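## Task

Lot numbers are printed on the shelf edge right under each shelf spot, and more than one spot can carry the same number. Bring one cardboard box from lot 451 and one from lot 434 onto the desk so that no part of either overhangs the desk edge. Every other cardboard box must stay on the shelf it started on. If no box of a given lot exists in the storeroom, skip that lot. The robot must not tip over or finish leaning; either one counts as failure.

## Robot and tools

Robot: a simulated Hello Robot Stretch 3 with one arm. It has a two-wheeled base (0.33 m long, 0.34 m wide, rounded rear) that pivots about the point midway between the drive wheels, 0.05 m behind the front edge. A lift rides up a mast, and the telescoping arm reaches out to the robot's RIGHT, so to carry the gripper forward you drive the base. The base cannot slide sideways. With the arm pulled in and the wrist folded, turning sweeps a 0.28 m radius; an unfolded level wrist reaches past that.

Frames: the base frame sits on the floor between the drive wheels, x forward, y left, z up, in metres. hand_pose is reported in it, located where the closed fingertips meet; with all wrist joints at zero its x axis points up, y back along the arm toward the mast, z toward the rear. The odometry frame is the base frame as it was at scene start; base_odometry counts wheel rotation only (slip looks like travel), heading in rad from -3.142 to 3.142, left positive.

Tool move: one action per call. Motion arguments:
- base: a dict holding exactly one key. {"translate_m": d} is a relative drive of d metres from where the base last reported itself, forward positive, range -3 to 3. {"rotate_rad": d} is a relative turn in place, left positive, range -6.4 to 6.4.
- joints: a dict of absolute joint targets by name (not offsets). lift_m 0 to 1.1 m; arm_m 0 to 0.52 m extension; wrist_yaw_rad -1.345 to 4.42 (0 = along the arm, positive swings toward the front); wrist_pitch_rad -1.57 to 0.451 (0 level, negative = fingertips down); wrist_roll_rad -2.911 to 2.918 (0 = fingers side by side, level); gripper_m -0.089 to 0.179 (larger = wider; actual fingertip gap is about 0.007 m under the value when almost shut, 0.025 m under when fully open); head_pan_rad -3.953 to 1.73 (0 ahead, positive left, -1.57 faces along the arm); head_tilt_rad -1.53 to 0.419 (negative down). Done tolerances: lift/arm 0.004, yaw/roll 0.02, pitch 0.05, gripper 0.004, head 0.1.
- speeds: per-key top speed, capped at the max pace. pace: "default" or "max". Default/max: translate 0.12/0.30 m/s, rotate 0.76/1.90 rad/s, lift 0.11/0.15, arm 0.14/0.40. The base is limited to 0.10 m/s and 0.63 rad/s unless lift_m < 0.30, arm_m < 0.03 and wrist_yaw_rad > 2.54.
- contact_limits: stop thresholds, given only alongside the matching command. arm_m, translate_m, rotate_rad take a motor_effort percent 1 to 100 (arm negative when retracting is implied by direction). lift_m takes {"down": n, "up": n}, 1 to 100, meaning extra force beyond free motion; below about 12 it may trip in free air. Base moves have no contact stop unless you give one.
- servos: "reboot" alone, re-enabling any servo that shut itself off.
- cameras: list from head_camera, nav_camera, wrist_camera, all; [] for none. blocking: true (default) waits until all motion rests; false returns in about 0.5 s.
All motions in an action begin together. Unknown keys make a call invalid; out-of-range values get it refused, which cancels the rest of that reply's move, wait and finished_scene calls, as does any uncommanded stop.

Other tools: wait {seconds: 0 to 10, cameras}; stop {cameras} brakes everything still moving; zoom_image {camera, region [x0,y0,x1,y1]} with at most 504x504 pixels from the latest full image; finished_scene {scene: number} ends the current scene irreversibly, and the item placement must hold afterwards.

Results: "move" is done or the worst status; "earlier move" reports a non-blocking move; "pictures" orders the images. base_status/joint_status: moving, done, off_target (resting short and maybe still pushing), contact_stop (that joint goes slack until commanded again), time_out (after 14 s), torque_fault. on_its_own lists unrequested behaviour; its "held at" is a target. joint_positions, motor_effort (percent, peak in brackets; wrist pitch maxes near 45, roll near 72), contact_limits, base_tilt in degrees (forward/right positive, about 4 degree bias), turned_by_wheels and turned_by_imu (trust imu if they differ by over 0.15). lidar_m: 12 distances, 30 degree sectors counter-clockwise from straight ahead (4th left, 7th behind, 10th right), at 0.17 m height; "-" means nothing or closer than 0.15 m. wrist_depth_mm (45 to 1000) and head_depth_mm (280 to 4000) are 7x7 median depth grids; "-" is invalid. head_camera images are rotated (turn clockwise 90 degrees to view upright); nav_camera the other way. scene_time shows elapsed simulated time; thinking advances it while the robot keeps its last command.

Gripper: close to below the object's width to hold; open at least 0.05 wider, or fully, to let go. Readings do not prove a grasp; resend if it slips.

Cautions: before folding (wrist_yaw_rad 3.0) or unfolding the wrist, set lift 0.32 to 0.95, pitch -0.4, roll about 0; folded, lift can go to 0.25. With yaw below -0.4 keep pitch at -0.5 or lower. Pushing something rigid with the gripper above roughly 0.45 m, or driving while snagged, can topple the robot; if tilt appears, back the gripper off. Wrist and head have no contact stop and fault after sustained strain. Avoid drops, releasing moving items, slams and hard shoves. Loose objects may occasionally get nudged.

Each tool is called after "Request:" by a JSON object that holds its "name" and its "arguments", one argument or row to a line.

## Session

Request:
{"name": "move", "arguments": {

}}

Scene clock: 0.00 s.
base_odometry: x=+0.000 y=+0.000 heading=+0.000
turned_by_wheels: +0.000
turned_by_imu: +0.000
base_tilt: forward=-0.3 right=-1.3
lidar_m: 0.73 0.73 0.85 1.53 2.66 1.26 1.01 1.11 1.82 1.63 1.40 0.83
head_depth_mm: 802 792 784 776 768 761 757 / 774 765 758 751 744 737 730 / 748 740 734 728 721 715 708 / 724 715 710 705 699 694 687 / 702 695 689 684 679 672 667 / 681 673 667 664 658 652 648 / 661 655 652 644 640 634 631
base_status: not commanded
joint_positions: lift_m=+0.374 arm_m=+0.001 wrist_yaw_rad=+3.009 wrist_pitch_rad=-0.462 wrist_roll_rad=+0.000 gripper_m=+0.037 head_pan_rad=+0.000 head_tilt_rad=-0.003
joint_status: not commanded
measured_speeds: all 0
motor_effort: left_wheel=-0.4 right_wheel=+0.1 lift_m=+22.4 arm_m=-2.9 wrist_yaw_rad=-1.0 wrist_pitch_rad=+1.9 wrist_roll_rad=-0.1 gripper_m=+0.3 head_pan_rad=+1.2 head_tilt_rad=+6.7
hand_pose: x=+0.0076 y=+0.0712 z=+0.3774 quat_wxyz=(+0.207, +0.697, +0.116, +0.676) (m; base frame)
wrist_depth_mm: - 138 - - - 859 - / - 151 - - - 975 - / - 167 922 - - 937 - / 840 775 203 821 806 791 762 / 698 671 212 657 648 671 666 / 590 599 126 579 128 582 578 / 522 546 287 355 507 509 509
pictures: head_camera (sideways), nav_camera (sideways), wrist_camera
camera_calibration:
head_camera: T_world_to_cam=[[0.049258, -0.0462949, -0.997713, 1.31416], [0.0559933, 0.997482, -0.0435198, 0.0560066], [0.997215, -0.0537216, 0.0517262, -0.117899], [0, 0, 0, 1]] pos_world=[0.0497012, -0.00136013, 1.31969]
nav_camera: T_world_to_cam=[[-0.0233498, 0.0170467, 0.999582, -1.25828], [0.00969844, -0.999804, 0.017277, 0.0275711], [0.99968, 0.0100978, 0.0231799, -0.0831342], [0, 0, 0, 1]] pos_world=[0.0534596, 0.0498547, 1.25921]
wrist_camera: T_world_to_cam=[[0.994963, -0.0965217, -0.0270514, 0.016197], [-0.0806635, -0.610724, -0.787724, 0.37395], [0.0595115, 0.785938, -0.615434, 0.342021], [0, 0, 0, 1]] pos_world=[-0.00630544, -0.0388635, 0.505499]

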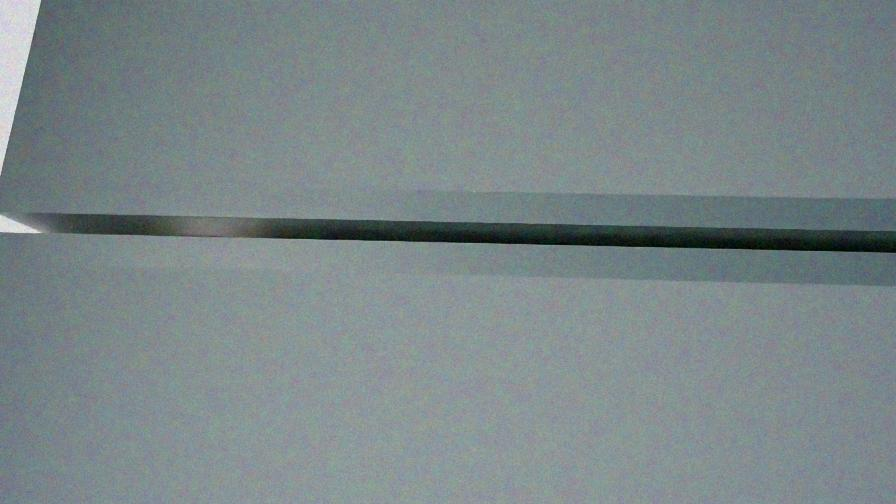

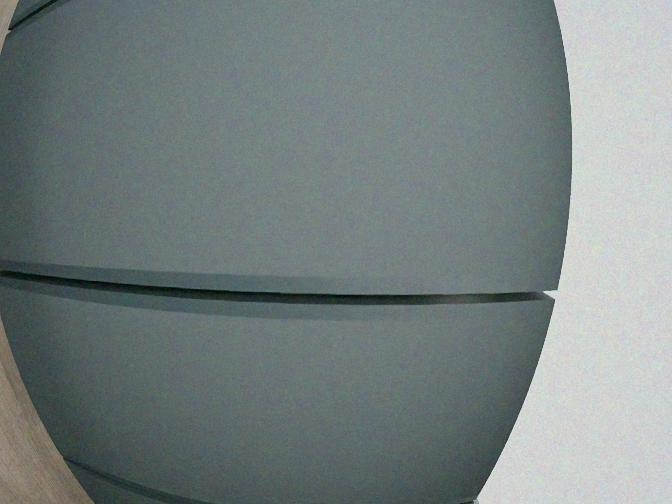

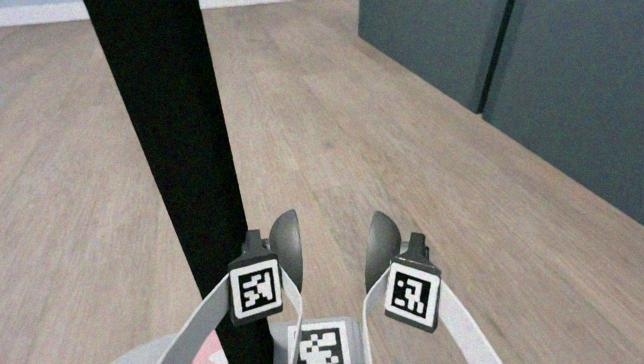

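Look around.

Request:
{"name": "move", "arguments": {
  "joints": {"head_pan_rad":1.3,"head_tilt_rad":-0.2},
  "cameras": ["nav_camera"]
}}

Request:
{"name": "move", "arguments": {
  "joints": {"head_pan_rad":-1.0},
  "cameras": ["nav_camera"]
}}

Request:
{"name": "move", "arguments": {
  "joints": {"head_pan_rad":-2.2},
  "cameras": ["nav_camera"]
}}

Request:
{"name": "move", "arguments": {
  "joints": {"head_pan_rad":-3.4},
  "cameras": ["nav_camera"]
}}

Scene clock: 7.20 s.
move: done
base_odometry: x=+0.000 y=+0.000 heading=+0.000
turned_by_wheels: +0.000
turned_by_imu: +0.000
base_tilt: forward=-0.4 right=-1.2
lidar_m: 0.72 0.73 0.85 1.53 2.65 1.25 1.01 1.12 1.81 1.62 1.39 0.82
head_depth_mm: 873 881 885 894 906 916 927 / 992 1002 1013 1029 1046 1056 1073 / 1205 1170 1186 1211 1225 1252 1277 / 2130 1418 1437 1471 1486 1518 1549 / 2505 2606 2675 2786 2865 2096 1726 / - 2504 2567 2653 2714 2303 1704 / - 2357 2441 2520 2559 2308 1707
base_status: not commanded
joint_positions: lift_m=+0.374 arm_m=+0.001 wrist_yaw_rad=+3.009 wrist_pitch_rad=-0.462 wrist_roll_rad=+0.000 gripper_m=+0.037 head_pan_rad=+1.332 head_tilt_rad=-0.199
joint_status: all done
measured_speeds: all 0
motor_effort: left_wheel=-0.1(0.8) right_wheel=-0.4(1.1) lift_m=+23.3(23.9) arm_m=-9.6(10.1) wrist_yaw_rad=-0.1(1.5) wrist_pitch_rad=+1.9(2.0) wrist_roll_rad=-0.1(0.3) gripper_m=+0.5(0.9) head_pan_rad=-2.6(5.4) head_tilt_rad=-2.9(8.5)
hand_pose: x=+0.0076 y=+0.0712 z=+0.3774 quat_wxyz=(+0.207, +0.697, +0.116, +0.676) (m; base frame)
wrist_depth_mm: - 138 - - - 862 - / - 151 - - - 976 - / - 167 936 - - 940 - / 836 778 203 807 807 798 761 / 698 669 211 662 663 675 668 / 605 595 126 571 129 581 579 / 529 539 287 353 501 510 506
pictures: nav_camera (sideways)
camera_calibration:
nav_camera: T_world_to_cam=[[0.024037, 0.170808, 0.985011, -1.23932], [0.974445, -0.224118, 0.0150845, 0.0245442], [0.223335, 0.959477, -0.17183, 0.175511], [0, 0, 0, 1]] pos_world=[-0.0333251, 0.0487885, 1.25054]

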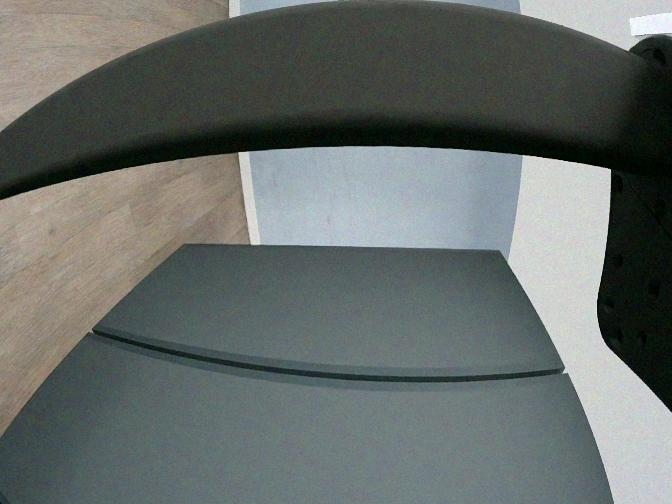

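Scene clock: 9.73 s.
move: done
base_odometry: x=+0.000 y=+0.000 heading=+0.000
turned_by_wheels: +0.000
turned_by_imu: +0.000
base_tilt: forward=-0.4 right=-1.3
lidar_m: 0.72 0.73 0.85 1.53 2.66 1.26 1.01 1.11 1.81 1.62 1.39 0.83
head_depth_mm: 1785 1808 1853 1897 1938 1931 1633 / 1842 1871 1922 1947 2002 2027 1660 / 1914 1929 1999 2033 2072 2114 1713 / 1990 1842 2013 1991 2037 2132 1724 / 2026 1592 1663 1706 1750 1810 1718 / 1371 1287 1321 1356 1405 1442 1492 / 1049 1072 1094 1122 1152 1177 1214
base_status: not commanded
joint_positions: lift_m=+0.374 arm_m=+0.001 wrist_yaw_rad=+3.009 wrist_pitch_rad=-0.462 wrist_roll_rad=+0.000 gripper_m=+0.037 head_pan_rad=-1.008 head_tilt_rad=-0.200
joint_status: all done
measured_speeds: translate_m=+0.000 rotate_rad=+0.000 lift_m=+0.000 arm_m=+0.000 wrist_yaw_rad=+0.000 wrist_pitch_rad=+0.000 wrist_roll_rad=+0.000 head_pan_rad=+0.024 head_tilt_rad=+0.000
motor_effort: left_wheel=-0.2(0.8) right_wheel=-0.1(1.1) lift_m=+23.4(24.0) arm_m=-12.8(13.4) wrist_yaw_rad=-0.2(1.6) wrist_pitch_rad=+1.9(2.1) wrist_roll_rad=+0.1(0.3) gripper_m=+0.2(1.1) head_pan_rad=+3.0(4.8) head_tilt_rad=-2.7(3.5)
hand_pose: x=+0.0076 y=+0.0712 z=+0.3774 quat_wxyz=(+0.207, +0.697, +0.116, +0.676) (m; base frame)
wrist_depth_mm: - 139 - - - 858 - / - 151 - - - 993 - / - 167 930 - - 946 - / 845 766 203 806 813 802 764 / 700 670 211 657 663 673 666 / 596 599 126 579 129 581 574 / 529 539 288 355 505 515 509
pictures: nav_camera (sideways)
camera_calibration:
nav_camera: T_world_to_cam=[[0.106521, -0.136921, 0.984838, -1.23955], [-0.83881, -0.544216, 0.0150642, 0.0357049], [0.533902, -0.827696, -0.172821, 0.174838], [0, 0, 0, 1]] pos_world=[0.0686403, -0.00557611, 1.25043]

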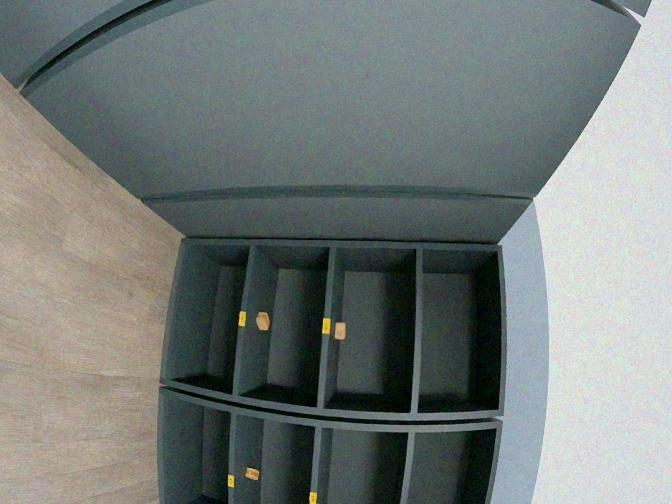

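Scene clock: 10.87 s.
move: done
base_odometry: x=+0.000 y=+0.000 heading=+0.000
turned_by_wheels: +0.000
turned_by_imu: +0.000
base_tilt: forward=-0.3 right=-1.2
lidar_m: 0.73 0.72 0.85 1.53 2.66 1.26 1.01 1.11 1.81 1.63 1.40 0.83
head_depth_mm: 1427 1452 1494 1507 1533 1567 1605 / 1533 1562 1584 1626 1665 1685 1668 / 1651 1675 1712 1759 1806 1844 1734 / 1786 1811 1877 1902 1957 2006 1715 / 1959 1996 2062 2110 2181 2199 1714 / 2154 2205 2272 2318 2452 2307 1711 / 2151 1784 1839 1889 1967 2009 1698
base_status: not commanded
joint_positions: lift_m=+0.374 arm_m=+0.001 wrist_yaw_rad=+3.009 wrist_pitch_rad=-0.462 wrist_roll_rad=+0.000 gripper_m=+0.037 head_pan_rad=-2.230 head_tilt_rad=-0.200
joint_status: all done
measured_speeds: all 0
motor_effort: left_wheel=-0.1(0.7) right_wheel=+0.7(0.8) lift_m=+23.1(23.9) arm_m=-13.0(13.4) wrist_yaw_rad=+0.0(1.3) wrist_pitch_rad=+2.0(2.0) wrist_roll_rad=-0.2(0.2) gripper_m=+0.3(0.8) head_pan_rad=+2.1(6.1) head_tilt_rad=-1.9(3.9)
hand_pose: x=+0.0076 y=+0.0712 z=+0.3774 quat_wxyz=(+0.207, +0.697, +0.116, +0.676) (m; base frame)
wrist_depth_mm: - 138 - - - 861 - / - 151 - - - 968 - / - 167 929 - - 956 - / 837 759 204 812 808 792 762 / 700 670 212 662 652 675 666 / 597 590 126 569 128 582 583 / 533 539 287 353 500 511 510
pictures: nav_camera (sideways)
camera_calibration:
nav_camera: T_world_to_cam=[[-0.0923344, -0.147206, 0.984787, -1.23826], [-0.798533, 0.601762, 0.0150804, 0.0354226], [-0.594827, -0.784992, -0.173112, 0.182188], [0, 0, 0, 1]] pos_world=[0.0223221, -0.0605797, 1.25043]

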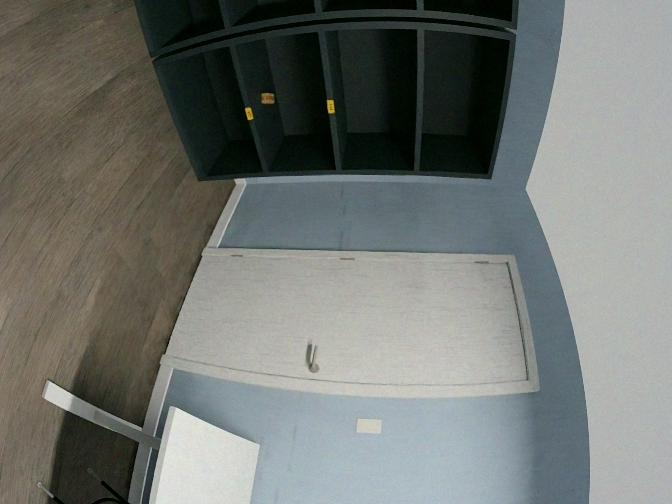

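Scene clock: 12.00 s.
move: done
base_odometry: x=+0.000 y=+0.000 heading=+0.000
turned_by_wheels: +0.000
turned_by_imu: +0.000
base_tilt: forward=-0.3 right=-1.2
lidar_m: 0.72 0.73 0.85 1.53 2.66 1.26 1.00 1.11 1.81 1.63 1.39 0.83
head_depth_mm: 2025 2102 2198 2305 2316 2170 1767 / 1901 1961 2033 2109 1711 1286 1676 / 1750 1806 1868 1959 1689 1195 1721 / 1637 1694 1750 1806 1675 1123 1660 / 1544 1580 1634 1681 1664 1060 1541 / 1449 1489 1531 1582 1578 1056 1525 / 1377 1409 1451 1493 1505 1047 871
base_status: not commanded
joint_positions: lift_m=+0.374 arm_m=+0.001 wrist_yaw_rad=+3.009 wrist_pitch_rad=-0.462 wrist_roll_rad=+0.000 gripper_m=+0.037 head_pan_rad=-3.436 head_tilt_rad=-0.200
joint_status: all done
measured_speeds: translate_m=+0.000 rotate_rad=+0.000 lift_m=+0.000 arm_m=+0.000 wrist_yaw_rad=+0.000 wrist_pitch_rad=+0.000 wrist_roll_rad=+0.000 head_pan_rad=+0.024 head_tilt_rad=+0.000
motor_effort: left_wheel=-0.6(0.7) right_wheel=+0.5(0.9) lift_m=+23.3(23.9) arm_m=-12.7(13.7) wrist_yaw_rad=+0.3(1.8) wrist_pitch_rad=+1.9(2.0) wrist_roll_rad=-0.3(0.3) gripper_m=+0.2(1.1) head_pan_rad=+3.6(4.9) head_tilt_rad=-2.2(3.1)
hand_pose: x=+0.0076 y=+0.0712 z=+0.3774 quat_wxyz=(+0.207, +0.697, +0.116, +0.676) (m; base frame)
wrist_depth_mm: - 139 - - - 860 - / - 151 - - - 990 - / - 167 918 - - 950 - / 843 777 204 810 795 795 760 / 701 673 211 660 655 674 668 / 598 597 126 576 129 578 580 / 521 541 287 353 501 510 507
pictures: nav_camera (sideways)
camera_calibration:
nav_camera: T_world_to_cam=[[-0.170459, 0.0337978, 0.984785, -1.23779], [0.277518, 0.960602, 0.0150686, 0.0288827], [-0.945477, 0.275864, -0.173123, 0.184275], [0, 0, 0, 1]] pos_world=[-0.0447815, -0.0367449, 1.25043]

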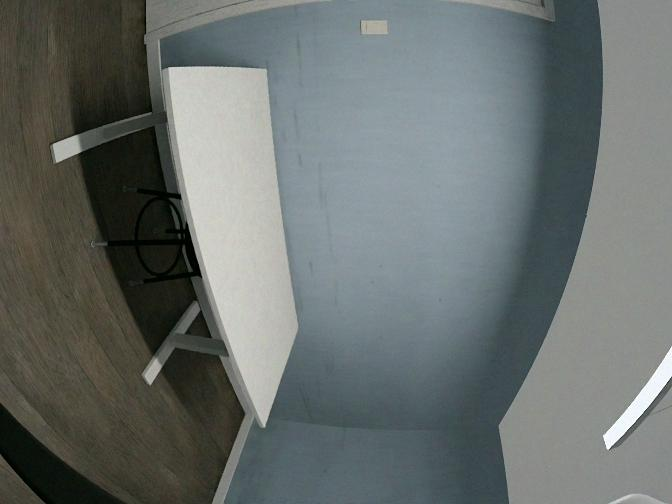

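Request:
{"name": "move", "arguments": {
  "joints": {"head_pan_rad":-1.35,"head_tilt_rad":-0.25},
  "cameras": ["nav_camera","head_camera"]
}}

Request:
{"name": "zoom_image", "arguments": {
  "camera": "head_camera",
  "region": [100, 0, 600, 504]
}}

Request:
{"name": "zoom_image", "arguments": {
  "camera": "nav_camera",
  "region": [150, 150, 450, 450]
}}

Scene clock: 24.73 s.
move: done
base_odometry: x=+0.000 y=+0.000 heading=+0.000
turned_by_wheels: +0.000
turned_by_imu: +0.000
base_tilt: forward=-0.4 right=-1.3
lidar_m: 0.72 0.72 0.85 1.53 2.66 1.26 1.01 1.11 1.81 1.63 1.40 0.82
head_depth_mm: 1835 1911 1978 2030 2100 2074 1640 / 1811 1911 1976 2036 2100 2056 1634 / 1812 1542 1554 1645 1715 1794 1632 / 1704 1879 1969 2043 2075 2036 1628 / 1743 1889 1968 2011 2050 2017 1623 / 1741 1870 1966 2012 2027 2002 1614 / 1770 1853 1885 1903 1888 1906 1593
base_status: not commanded
joint_positions: lift_m=+0.374 arm_m=+0.001 wrist_yaw_rad=+3.009 wrist_pitch_rad=-0.462 wrist_roll_rad=+0.000 gripper_m=+0.037 head_pan_rad=-1.342 head_tilt_rad=-0.251
joint_status: all done
measured_speeds: translate_m=+0.000 rotate_rad=+0.000 lift_m=+0.000 arm_m=+0.000 wrist_yaw_rad=+0.000 wrist_pitch_rad=+0.000 wrist_roll_rad=+0.000 head_pan_rad=-0.024 head_tilt_rad=+0.000
motor_effort: left_wheel=-0.6(0.8) right_wheel=+0.6(1.3) lift_m=+23.4(24.2) arm_m=-12.6(13.6) wrist_yaw_rad=+0.0(1.7) wrist_pitch_rad=+2.0(2.1) wrist_roll_rad=-0.3(0.3) gripper_m=+0.6(1.0) head_pan_rad=-3.3(5.7) head_tilt_rad=-1.2(6.2)
hand_pose: x=+0.0076 y=+0.0712 z=+0.3774 quat_wxyz=(+0.207, +0.697, +0.116, +0.676) (m; base frame)
wrist_depth_mm: - 138 - - - 854 - / - 150 - - - 983 - / - 167 932 - - 956 - / 836 774 203 822 806 790 761 / 703 672 211 661 655 671 667 / 595 597 126 569 129 577 573 / 529 538 287 352 500 509 509
pictures: head_camera (sideways), nav_camera (sideways)
camera_calibration:
head_camera: T_world_to_cam=[[-0.0897546, 0.181163, -0.979349, 1.29079], [0.981327, 0.184046, -0.0558904, 0.0663733], [0.17012, -0.966078, -0.194299, 0.207456], [0, 0, 0, 1]] pos_world=[0.0154275, -0.0456401, 1.30815]
nav_camera: T_world_to_cam=[[0.0671145, -0.21278, 0.974792, -1.22618], [-0.970586, -0.240324, 0.0143664, 0.037407], [0.23121, -0.947084, -0.22265, 0.241641], [0, 0, 0, 1]] pos_world=[0.0627313, -0.0230616, 1.24853]

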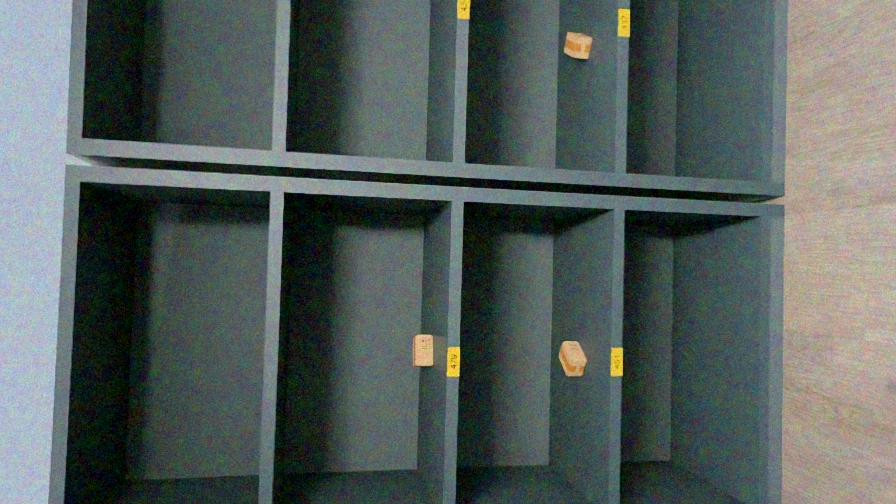

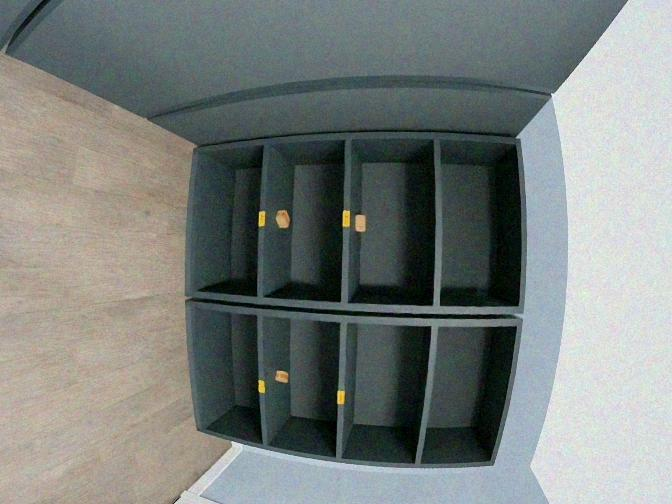

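Scaled by 1.000.

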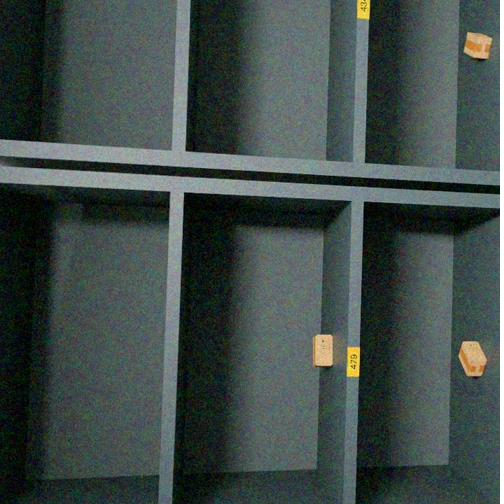

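Scaled by 1.680 from the camera's 672x504 image, which has a finer 792x594 frame.

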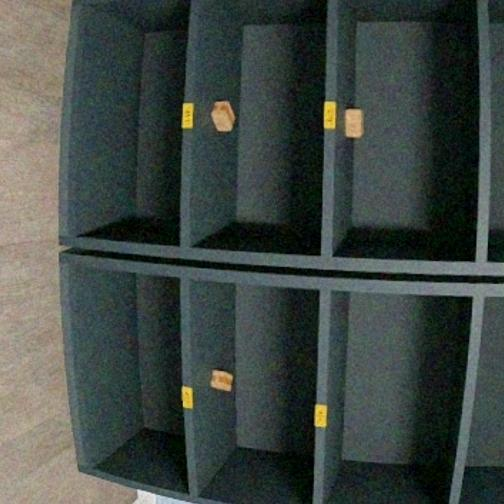

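Request:
{"name": "zoom_image", "arguments": {
  "camera": "head_camera",
  "region": [400, 320, 480, 380]
}}

Request:
{"name": "zoom_image", "arguments": {
  "camera": "head_camera",
  "region": [560, 330, 640, 390]
}}

Request:
{"name": "zoom_image", "arguments": {
  "camera": "head_camera",
  "region": [560, 0, 640, 60]
}}

Request:
{"name": "zoom_image", "arguments": {
  "camera": "head_camera",
  "region": [420, 0, 500, 60]
}}

Scaled by 6.300 from the camera's 896x504 image, which has a finer 1280x720 frame.

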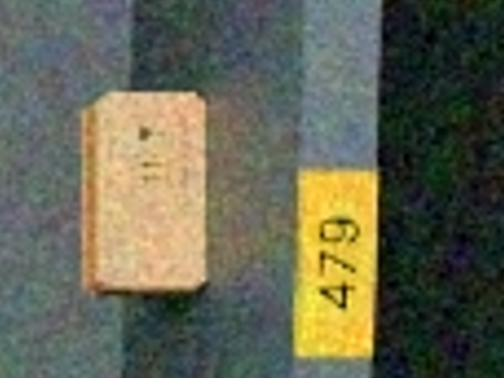

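Scaled by 6.300 from the camera's 896x504 image, which has a finer 1280x720 frame.

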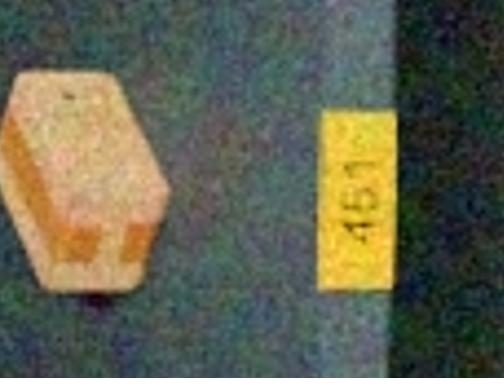

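Scaled by 6.300 from the camera's 896x504 image, which has a finer 1280x720 frame.

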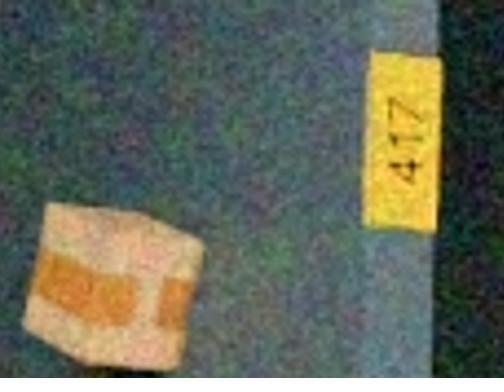

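Scaled by 6.300 from the camera's 896x504 image, which has a finer 1280x720 frame.

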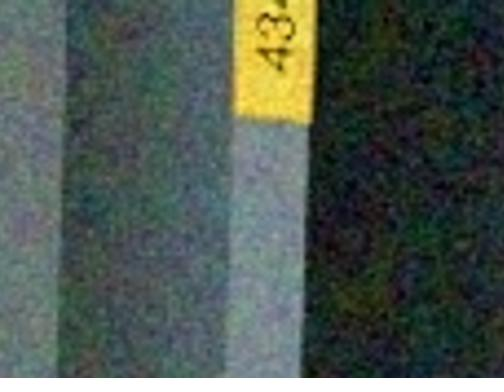

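Request:
{"name": "move", "arguments": {
  "base": {"rotate_rad":1.87},
  "joints": {"lift_m":0.26,"head_pan_rad":-0.8,"head_tilt_rad":-0.25},
  "pace": "max",
  "cameras": []
}}

Request:
{"name": "move", "arguments": {
  "base": {"translate_m":1.75},
  "pace": "max",
  "cameras": ["nav_camera","head_camera"]
}}

Scene clock: 64.80 s.
move: done
base_odometry: x=+0.000 y=+0.000 heading=+1.870
turned_by_wheels: +1.870
turned_by_imu: +1.833
base_tilt: forward=-0.2 right=-1.2
lidar_m: 2.65 1.64 1.01 1.11 1.60 1.97 1.63 0.99 0.75 0.73 0.76 1.07
head_depth_mm: 692 709 722 740 761 779 803 / 751 772 788 812 837 860 882 / 825 849 873 900 925 954 986 / 915 946 982 1017 1042 1093 1133 / 1023 1063 1100 1150 1184 1236 1287 / 1167 1218 1266 1322 1382 1447 1489 / 1376 1421 1487 1571 1646 1747 1604
base_status: done
joint_positions: lift_m=+0.260 arm_m=+0.001 wrist_yaw_rad=+3.009 wrist_pitch_rad=-0.463 wrist_roll_rad=+0.000 gripper_m=+0.037 head_pan_rad=-0.798 head_tilt_rad=-0.251
joint_status: all done
measured_speeds: all 0
motor_effort: left_wheel=-6.9(15.0) right_wheel=+8.2(14.4) lift_m=+30.6(31.4) arm_m=-12.7(13.8) wrist_yaw_rad=+0.4(1.7) wrist_pitch_rad=+2.2(2.4) wrist_roll_rad=+0.0(0.3) gripper_m=+0.0(0.9) head_pan_rad=-3.4(5.1) head_tilt_rad=+1.1(3.3)
hand_pose: x=+0.0076 y=+0.0710 z=+0.2626 quat_wxyz=(+0.208, +0.697, +0.117, +0.676) (m; base frame)
wrist_depth_mm: - 139 - - - - - / - 151 960 - - 987 967 / 799 168 718 778 768 769 762 / 640 591 203 630 624 612 611 / 541 536 212 509 505 520 514 / 462 280 126 261 128 450 449 / 241 244 227 238 376 398 394
pictures: none
No camera images: "cameras" was empty.

Scene clock: 72.03 s.
move: done
base_odometry: x=-0.515 y=+1.672 heading=+1.869
turned_by_wheels: +0.000
turned_by_imu: +0.002
base_tilt: forward=-0.4 right=-1.2
lidar_m: 0.92 0.97 1.37 1.48 1.40 2.01 2.70 1.09 0.82 0.81 1.26 0.95
head_depth_mm: 1585 1694 1816 1938 2108 2088 1646 / 1396 1464 1549 1644 1763 1879 1632 / 1228 1296 1365 1440 1515 1608 1581 / 1112 1159 1212 1268 1331 1398 1473 / 1006 1043 1090 1138 1190 1241 1301 / 923 957 993 1035 1071 1119 1167 / 855 880 906 945 973 1012 1058
base_status: done
joint_positions: lift_m=+0.260 arm_m=+0.001 wrist_yaw_rad=+3.009 wrist_pitch_rad=-0.463 wrist_roll_rad=+0.000 gripper_m=+0.037 head_pan_rad=-0.800 head_tilt_rad=-0.251
joint_status: not commanded
measured_speeds: all 0
motor_effort: left_wheel=-0.6(9.7) right_wheel=+9.1(17.3) lift_m=+27.0(30.7) arm_m=-8.1(13.0) wrist_yaw_rad=-1.4(2.1) wrist_pitch_rad=+2.2(2.3) wrist_roll_rad=+0.0(0.3) gripper_m=+0.8(1.0) head_pan_rad=-3.0(3.8) head_tilt_rad=+5.1(6.0)
hand_pose: x=+0.0076 y=+0.0710 z=+0.2626 quat_wxyz=(+0.208, +0.697, +0.117, +0.676) (m; base frame)
wrist_depth_mm: - 138 - - - - - / - 151 966 - - 976 949 / 793 166 724 769 758 764 750 / 647 596 203 619 622 628 614 / 538 538 211 513 498 522 513 / 462 280 126 262 129 450 447 / 240 246 228 237 377 395 396
pictures: head_camera (sideways), nav_camera (sideways)
camera_calibration:
head_camera: T_world_to_cam=[[-0.170298, 0.108959, -0.97935, 1.29129], [0.745972, 0.663629, -0.0558828, 0.0678285], [0.643836, -0.740084, -0.194295, 0.204491], [0, 0, 0, 1]] pos_world=[0.0376465, -0.0343699, 1.30815]
nav_camera: T_world_to_cam=[[0.167204, -0.147721, 0.974793, -1.2268], [-0.707712, -0.706356, 0.0143508, 0.0357889], [0.68643, -0.692272, -0.222649, 0.238803], [0, 0, 0, 1]] pos_world=[0.0665326, 0.00937265, 1.24853]

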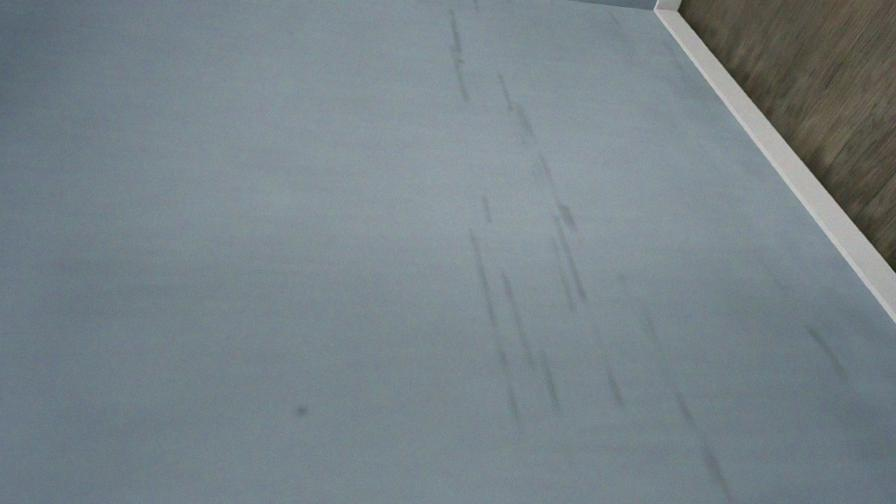

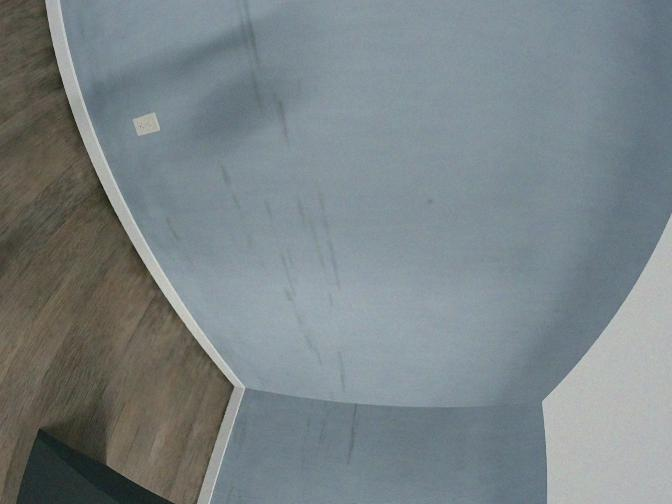

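Request:
{"name": "move", "arguments": {
  "base": {"rotate_rad":-1.6},
  "pace": "max",
  "joints": {"head_pan_rad":-0.4,"head_tilt_rad":-0.25},
  "cameras": ["nav_camera"]
}}

Scene clock: 78.23 s.
move: done
base_odometry: x=-0.515 y=+1.672 heading=+0.270
turned_by_wheels: -1.600
turned_by_imu: -1.569
base_tilt: forward=-0.4 right=-1.2
lidar_m: 0.81 1.27 0.95 0.92 0.97 1.35 1.49 1.14 1.53 2.77 1.10 0.82
head_depth_mm: 836 873 913 962 1013 1074 1132 / 799 829 870 913 961 1017 1064 / 763 793 829 869 911 954 1003 / 728 761 793 827 859 906 947 / 704 728 755 788 825 861 903 / 675 699 728 757 786 827 868 / 1865 1929 1996 2082 2184 2009 1551
base_status: done
joint_positions: lift_m=+0.260 arm_m=+0.001 wrist_yaw_rad=+3.009 wrist_pitch_rad=-0.463 wrist_roll_rad=+0.000 gripper_m=+0.037 head_pan_rad=-0.395 head_tilt_rad=-0.250
joint_status: all done
measured_speeds: all 0
motor_effort: left_wheel=+5.7(14.7) right_wheel=-7.7(15.2) lift_m=+25.4(31.5) arm_m=-12.5(13.5) wrist_yaw_rad=-0.7(1.3) wrist_pitch_rad=+2.1(2.3) wrist_roll_rad=+0.0(0.3) gripper_m=-0.2(0.9) head_pan_rad=-2.4(5.0) head_tilt_rad=+4.2(6.5)
hand_pose: x=+0.0076 y=+0.0710 z=+0.2626 quat_wxyz=(+0.208, +0.697, +0.117, +0.676) (m; base frame)
wrist_depth_mm: - 139 - - - - - / - 151 187 952 941 937 970 / 791 167 709 771 764 762 751 / 650 592 203 620 613 617 609 / 537 534 213 508 505 522 515 / 467 279 126 262 129 447 443 / 241 246 227 236 384 394 396
pictures: nav_camera (sideways)
camera_calibration:
nav_camera: T_world_to_cam=[[0.210819, -0.0693472, 0.975062, -1.22738], [-0.37185, -0.928181, 0.0143852, 0.0336738], [0.904037, -0.36561, -0.221465, 0.235922], [0, 0, 0, 1]] pos_world=[0.0579959, 0.0323951, 1.24854]

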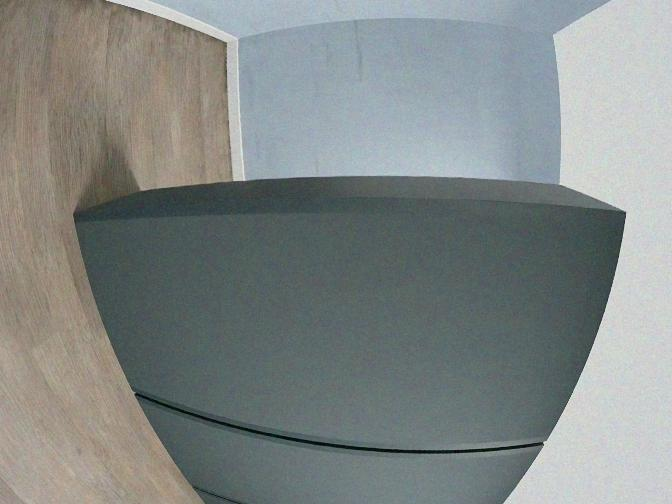

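Request:
{"name": "move", "arguments": {
  "base": {"rotate_rad":0.45},
  "pace": "max",
  "cameras": []
}}

Request:
{"name": "move", "arguments": {
  "base": {"translate_m":0.9},
  "pace": "max",
  "cameras": []
}}

Request:
{"name": "move", "arguments": {
  "base": {"rotate_rad":-0.45},
  "joints": {"head_pan_rad":-1.0},
  "pace": "max",
  "cameras": ["nav_camera"]
}}

Scene clock: 91.70 s.
move: done
base_odometry: x=-0.515 y=+1.672 heading=+0.719
turned_by_wheels: +0.450
turned_by_imu: +0.441
base_tilt: forward=-0.4 right=-1.2
lidar_m: 1.37 0.97 0.92 0.95 1.25 1.48 1.14 1.40 3.34 1.19 0.84 0.81
head_depth_mm: 669 694 723 751 779 813 851 / 682 708 728 758 785 819 858 / 1976 2036 2110 2197 2262 1209 1096 / 1997 2067 2139 2215 2355 2155 1629 / 2000 2070 2177 2270 2327 2160 1614 / 2015 2090 2183 2273 2371 2144 1602 / 2038 2093 2162 2236 2304 2103 1593
base_status: done
joint_positions: lift_m=+0.260 arm_m=+0.001 wrist_yaw_rad=+3.009 wrist_pitch_rad=-0.463 wrist_roll_rad=+0.000 gripper_m=+0.037 head_pan_rad=-0.400 head_tilt_rad=-0.250
joint_status: not commanded
measured_speeds: all 0
motor_effort: left_wheel=-7.0(14.6) right_wheel=+8.6(12.9) lift_m=+25.8(26.4) arm_m=-11.9(12.2) wrist_yaw_rad=-0.9(1.9) wrist_pitch_rad=+2.2(2.3) wrist_roll_rad=-0.1(0.3) gripper_m=+0.6(0.8) head_pan_rad=-2.5(3.4) head_tilt_rad=+3.3(4.3)
hand_pose: x=+0.0076 y=+0.0710 z=+0.2626 quat_wxyz=(+0.208, +0.697, +0.117, +0.676) (m; base frame)
wrist_depth_mm: - 139 - - - - - / - 150 959 - 918 - - / 802 167 721 789 778 764 741 / 653 595 203 621 614 614 611 / 537 533 212 514 509 520 513 / 465 279 126 261 129 448 443 / 240 247 228 236 378 395 397
pictures: none
No camera images: "cameras" was empty.

Scene clock: 96.03 s.
move: done
base_odometry: x=+0.162 y=+2.265 heading=+0.719
turned_by_wheels: +0.000
turned_by_imu: +0.001
base_tilt: forward=-0.3 right=-1.2
lidar_m: 0.76 0.54 0.51 0.53 0.70 1.71 2.04 2.81 0.51 0.52 1.54 1.47
head_depth_mm: 1269 1305 1361 1406 1468 1526 1574 / 1278 1323 1365 1418 1478 1548 1592 / 1278 1321 1373 1429 1502 1549 1603 / 1286 1332 1391 1435 1512 1560 1614 / 1292 1336 1395 1451 1514 1572 1608 / 1306 1354 1402 1448 1523 1586 1599 / 1192 1218 1237 1267 1295 1326 1357
base_status: done
joint_positions: lift_m=+0.260 arm_m=+0.001 wrist_yaw_rad=+3.009 wrist_pitch_rad=-0.463 wrist_roll_rad=+0.000 gripper_m=+0.037 head_pan_rad=-0.400 head_tilt_rad=-0.250
joint_status: not commanded
measured_speeds: all 0
motor_effort: left_wheel=+4.2(9.7) right_wheel=+3.5(17.2) lift_m=+28.0(31.4) arm_m=-12.2(13.6) wrist_yaw_rad=-0.4(1.8) wrist_pitch_rad=+2.1(2.3) wrist_roll_rad=+0.0(0.3) gripper_m=+0.2(0.9) head_pan_rad=-2.1(3.7) head_tilt_rad=+1.7(4.3)
hand_pose: x=+0.0076 y=+0.0710 z=+0.2626 quat_wxyz=(+0.208, +0.697, +0.117, +0.676) (m; base frame)
wrist_depth_mm: - 138 606 558 509 464 428 / - 151 162 609 550 501 463 / 801 167 180 653 580 533 493 / 641 592 203 623 604 580 - / 537 533 213 509 508 515 515 / 464 277 126 262 129 451 448 / 241 246 227 237 383 397 395
pictures: none
No camera images: "cameras" was empty.

Scene clock: 97.67 s.
move: done
base_odometry: x=+0.162 y=+2.265 heading=+0.270
turned_by_wheels: -0.450
turned_by_imu: -0.441
base_tilt: forward=-0.2 right=-1.2
lidar_m: 1.47 0.71 0.53 0.51 0.54 0.75 2.28 2.03 2.81 0.51 0.53 1.51
head_depth_mm: 427 439 450 464 477 492 508 / 452 465 479 495 510 528 546 / 482 497 512 528 548 567 589 / 515 531 549 570 592 614 640 / 552 572 594 617 643 671 697 / 1764 1824 1898 1977 2031 2030 1619 / 1581 1630 1675 1741 1794 1868 1594
base_status: done
joint_positions: lift_m=+0.260 arm_m=+0.001 wrist_yaw_rad=+3.009 wrist_pitch_rad=-0.463 wrist_roll_rad=+0.000 gripper_m=+0.037 head_pan_rad=-1.008 head_tilt_rad=-0.250
joint_status: all done
measured_speeds: translate_m=+0.000 rotate_rad=+0.000 lift_m=+0.000 arm_m=+0.000 wrist_yaw_rad=+0.000 wrist_pitch_rad=+0.000 wrist_roll_rad=+0.000 head_pan_rad=+0.024 head_tilt_rad=+0.000
motor_effort: left_wheel=+5.4(14.3) right_wheel=-10.1(13.9) lift_m=+24.7(28.2) arm_m=-12.0(13.3) wrist_yaw_rad=-0.6(1.2) wrist_pitch_rad=+2.1(2.3) wrist_roll_rad=-0.2(0.3) gripper_m=+0.6(1.1) head_pan_rad=+3.3(4.9) head_tilt_rad=+1.2(2.4)
hand_pose: x=+0.0076 y=+0.0710 z=+0.2626 quat_wxyz=(+0.208, +0.697, +0.117, +0.676) (m; base frame)
wrist_depth_mm: 501 138 506 520 527 531 543 / 548 151 549 574 577 587 599 / 595 167 180 609 623 - - / 630 197 202 627 623 610 613 / 540 534 212 513 505 518 517 / 467 279 126 262 128 449 444 / 241 245 228 237 376 394 393
pictures: nav_camera (sideways)
camera_calibration:
nav_camera: T_world_to_cam=[[0.132475, -0.17803, 0.975067, -1.2269], [-0.838279, -0.545052, 0.0143732, 0.0365832], [0.528904, -0.819282, -0.221445, 0.23823], [0, 0, 0, 1]] pos_world=[0.0671992, -0.00330798, 1.24854]

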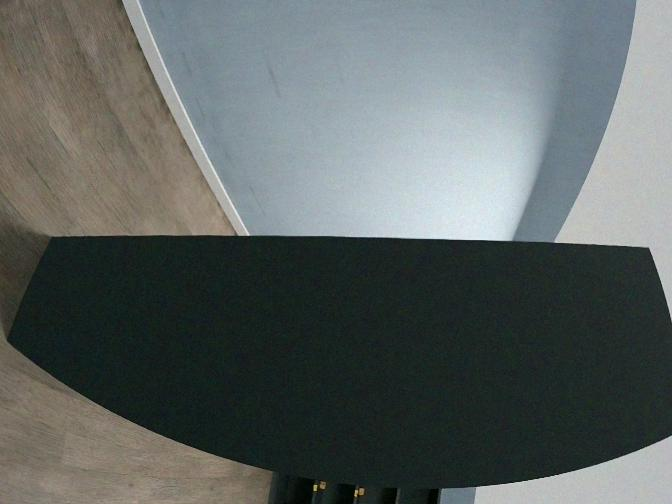

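Request:
{"name": "move", "arguments": {
  "base": {"translate_m":0.75},
  "pace": "max",
  "joints": {"head_pan_rad":-1.75},
  "cameras": ["nav_camera","head_camera"]
}}

Request:
{"name": "zoom_image", "arguments": {
  "camera": "nav_camera",
  "region": [150, 100, 550, 450]
}}

Scene clock: 111.07 s.
move: done
base_odometry: x=+0.885 y=+2.465 heading=+0.270
turned_by_wheels: +0.000
turned_by_imu: +0.000
base_tilt: forward=-0.4 right=-1.2
lidar_m: 0.72 0.67 0.50 0.49 0.51 0.72 2.20 0.73 0.60 1.43 0.99 0.75
head_depth_mm: 1239 609 553 553 572 596 620 / 1293 1321 1400 1430 883 1251 945 / 1270 1313 1379 1404 1483 1297 1089 / 2381 2173 2242 2291 1951 1890 1582 / 2705 3812 - - 3171 2142 1619 / 2575 3825 - - 3188 2136 1609 / 2755 3671 3876 - 3136 2126 1604
base_status: done
joint_positions: lift_m=+0.260 arm_m=+0.001 wrist_yaw_rad=+3.009 wrist_pitch_rad=-0.463 wrist_roll_rad=+0.000 gripper_m=+0.037 head_pan_rad=-1.750 head_tilt_rad=-0.250
joint_status: all done
measured_speeds: all 0
motor_effort: left_wheel=+4.0(16.4) right_wheel=-0.2(10.6) lift_m=+27.2(31.3) arm_m=-9.3(11.7) wrist_yaw_rad=-0.2(1.6) wrist_pitch_rad=+2.1(2.3) wrist_roll_rad=-0.1(0.4) gripper_m=+0.1(1.0) head_pan_rad=+3.4(5.6) head_tilt_rad=-0.5(1.3)
hand_pose: x=+0.0076 y=+0.0710 z=+0.2626 quat_wxyz=(+0.208, +0.697, +0.117, +0.676) (m; base frame)
wrist_depth_mm: 474 138 480 492 500 510 514 / 522 151 524 542 549 559 567 / 565 167 183 588 589 604 - / 616 195 198 608 603 613 607 / 540 538 213 509 506 518 516 / 464 278 126 262 129 448 448 / 240 246 227 236 379 397 393
pictures: head_camera (sideways), nav_camera (sideways)
camera_calibration:
head_camera: T_world_to_cam=[[-0.0106099, 0.200837, -0.979567, 1.29055], [0.973651, -0.22109, -0.0558752, 0.066468], [-0.227795, -0.95435, -0.193199, 0.208362], [0, 0, 0, 1]] pos_world=[-0.00356031, -0.0456446, 1.30815]
nav_camera: T_world_to_cam=[[-0.0227587, -0.22076, 0.975063, -1.22596], [-0.986169, 0.165117, 0.0143656, 0.0374766], [-0.164171, -0.96125, -0.221465, 0.242414], [0, 0, 0, 1]] pos_world=[0.0488542, -0.0438113, 1.24854]

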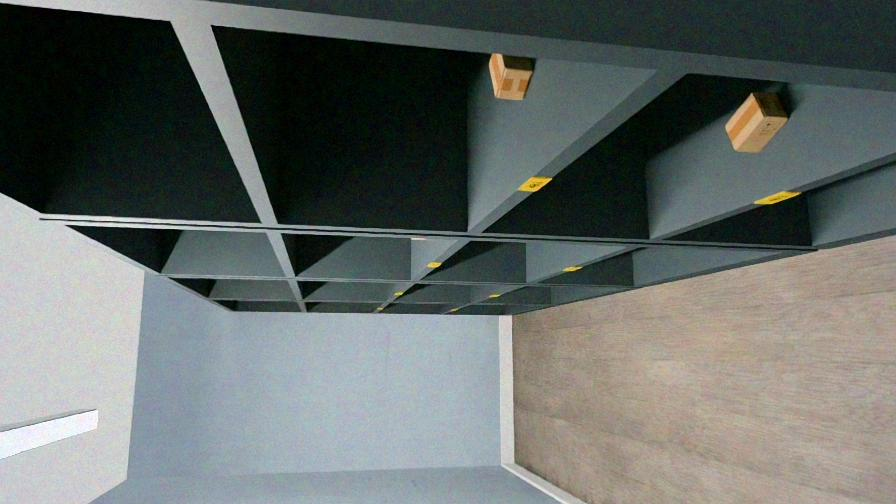

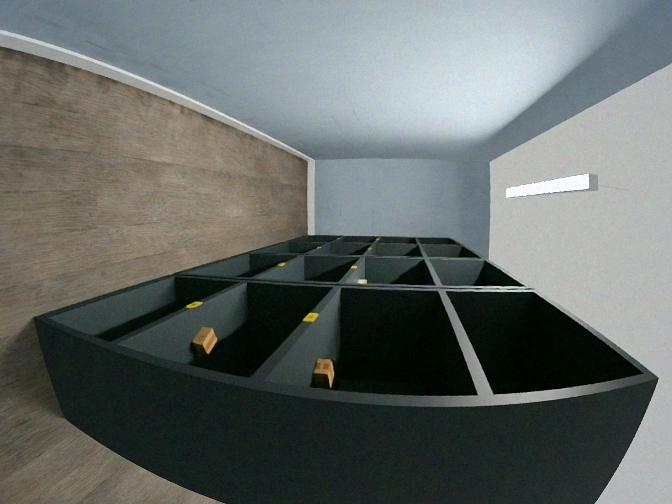

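Scaled by 1.260 from the camera's 672x504 image, which has a finer 792x594 frame.

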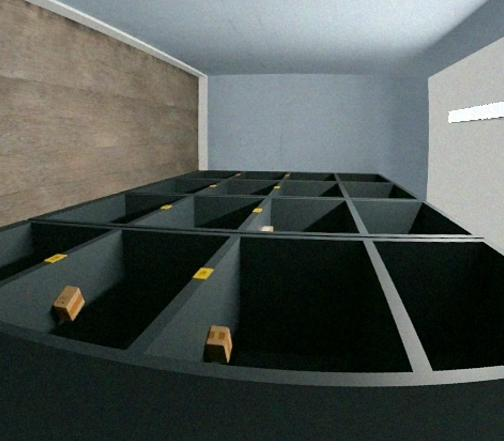

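Request:
{"name": "zoom_image", "arguments": {
  "camera": "head_camera",
  "region": [500, 165, 570, 207]
}}

Request:
{"name": "zoom_image", "arguments": {
  "camera": "head_camera",
  "region": [740, 176, 810, 218]
}}

Request:
{"name": "zoom_image", "arguments": {
  "camera": "head_camera",
  "region": [540, 255, 600, 285]
}}

Request:
{"name": "zoom_image", "arguments": {
  "camera": "head_camera",
  "region": [400, 230, 470, 280]
}}

Scaled by 7.200 from the camera's 896x504 image, which has a finer 1280x720 frame.

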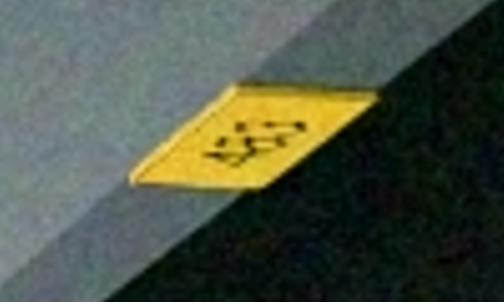

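Scaled by 7.200 from the camera's 896x504 image, which has a finer 1280x720 frame.

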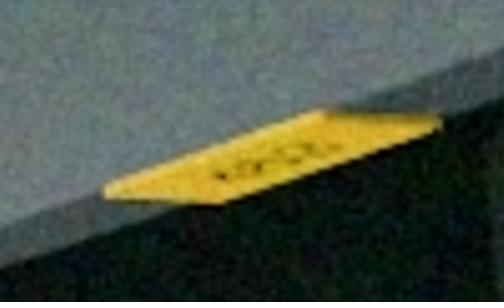

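Scaled by 8.400 from the camera's 896x504 image, which has a finer 1280x720 frame.

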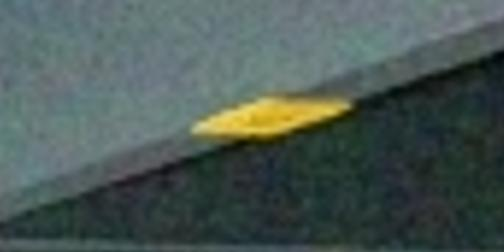

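Scaled by 7.200 from the camera's 896x504 image, which has a finer 1280x720 frame.

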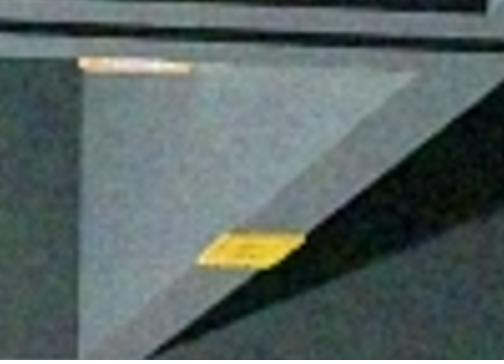

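Request:
{"name": "move", "arguments": {
  "base": {"rotate_rad":-1.6},
  "pace": "max",
  "joints": {"head_pan_rad":-1.2,"head_tilt_rad":-0.25},
  "cameras": []
}}

Request:
{"name": "move", "arguments": {
  "base": {"translate_m":0.9},
  "pace": "max",
  "cameras": ["nav_camera","head_camera"]
}}

Scene clock: 133.07 s.
move: done
base_odometry: x=+0.885 y=+2.465 heading=-1.330
turned_by_wheels: -1.600
turned_by_imu: -1.569
base_tilt: forward=-0.3 right=-1.2
lidar_m: 1.43 1.01 0.75 0.73 0.68 0.50 0.49 0.51 0.71 2.11 0.73 0.60
head_depth_mm: 2551 2626 2708 2833 2920 2194 1658 / 2641 2728 2860 2951 2986 2194 1638 / 2688 2835 2948 3037 3144 2194 1634 / 2692 2972 3092 3153 2999 2149 1633 / 2706 3126 3329 3304 3187 2140 1609 / 2554 3234 3393 2883 2742 1945 1510 / 682 702 721 744 767 795 824
base_status: done
joint_positions: lift_m=+0.260 arm_m=+0.001 wrist_yaw_rad=+3.009 wrist_pitch_rad=-0.463 wrist_roll_rad=+0.000 gripper_m=+0.037 head_pan_rad=-1.196 head_tilt_rad=-0.250
joint_status: all done
measured_speeds: all 0
motor_effort: left_wheel=+4.6(15.2) right_wheel=-9.2(14.4) lift_m=+26.3(26.8) arm_m=-12.8(13.1) wrist_yaw_rad=+0.6(1.9) wrist_pitch_rad=+2.2(2.3) wrist_roll_rad=+0.0(0.3) gripper_m=+0.7(0.9) head_pan_rad=-2.7(4.7) head_tilt_rad=-2.1(6.2)
hand_pose: x=+0.0076 y=+0.0710 z=+0.2626 quat_wxyz=(+0.208, +0.697, +0.117, +0.676) (m; base frame)
wrist_depth_mm: 626 139 - - - - - / 626 151 161 - - - - / 627 167 210 776 755 751 753 / 628 594 204 627 616 613 608 / 539 535 213 513 514 520 519 / 461 279 126 262 129 453 444 / 240 246 226 237 377 397 395
pictures: none
No camera images: "cameras" was empty.

Scene clock: 137.40 s.
move: done
base_odometry: x=+1.100 y=+1.591 heading=-1.330
turned_by_wheels: +0.000
turned_by_imu: +0.001
base_tilt: forward=-0.2 right=-1.1
lidar_m: 1.48 0.97 0.72 0.70 0.73 1.02 1.38 0.45 0.47 0.76 0.70 0.60
head_depth_mm: 309 469 664 687 706 546 407 / 311 477 692 717 731 460 405 / 315 486 723 750 758 513 402 / 319 495 757 784 794 533 401 / 323 504 789 822 794 529 399 / 290 516 808 839 785 527 397 / 302 527 695 714 713 524 409
base_status: done
joint_positions: lift_m=+0.260 arm_m=+0.001 wrist_yaw_rad=+3.009 wrist_pitch_rad=-0.463 wrist_roll_rad=+0.000 gripper_m=+0.037 head_pan_rad=-1.200 head_tilt_rad=-0.250
joint_status: not commanded
measured_speeds: all 0
motor_effort: left_wheel=+6.9(11.9) right_wheel=+0.5(13.8) lift_m=+26.7(31.2) arm_m=-9.3(12.8) wrist_yaw_rad=-1.0(2.0) wrist_pitch_rad=+2.2(2.3) wrist_roll_rad=+0.1(0.3) gripper_m=+0.4(1.0) head_pan_rad=-3.1(3.9) head_tilt_rad=-2.9(4.0)
hand_pose: x=+0.0076 y=+0.0710 z=+0.2626 quat_wxyz=(+0.208, +0.697, +0.117, +0.676) (m; base frame)
wrist_depth_mm: - 139 - - - - - / - 151 161 - - - - / 755 167 182 737 753 751 736 / 649 593 203 632 627 614 611 / 539 530 212 508 511 516 514 / 466 278 126 261 129 452 442 / 241 245 227 238 381 398 395
pictures: head_camera (sideways), nav_camera (sideways)
camera_calibration:
head_camera: T_world_to_cam=[[-0.114231, 0.166111, -0.979468, 1.29106], [0.945522, 0.320727, -0.0558789, 0.0666505], [0.30486, -0.932492, -0.193698, 0.205841], [0, 0, 0, 1]] pos_world=[0.021707, -0.0438907, 1.30815]
nav_camera: T_world_to_cam=[[0.0962615, -0.200612, 0.97493, -1.22653], [-0.926946, -0.37492, 0.0143762, 0.0370873], [0.362637, -0.905091, -0.222047, 0.240006], [0, 0, 0, 1]] pos_world=[0.0654101, -0.0149236, 1.24854]

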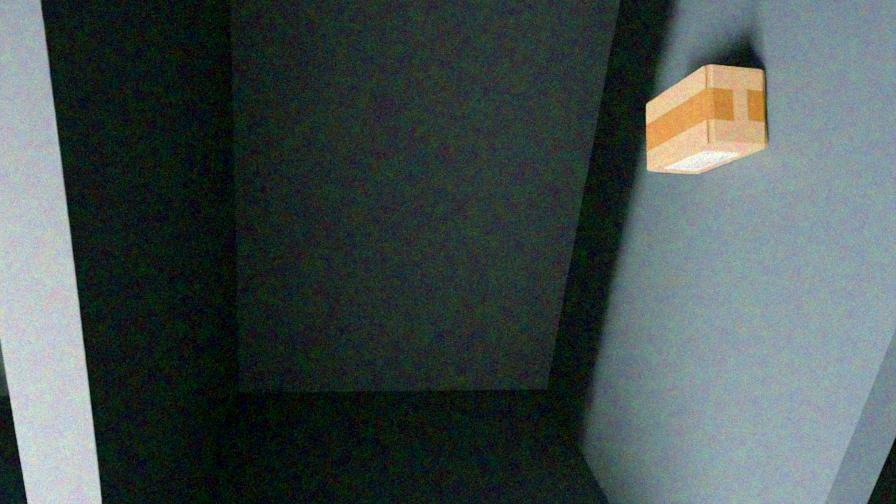

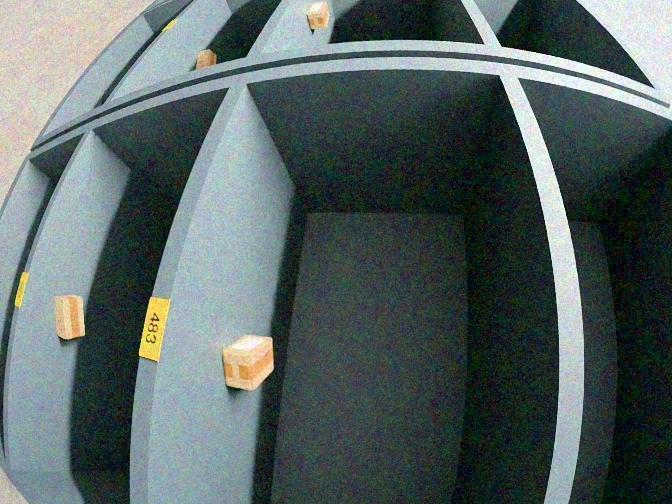

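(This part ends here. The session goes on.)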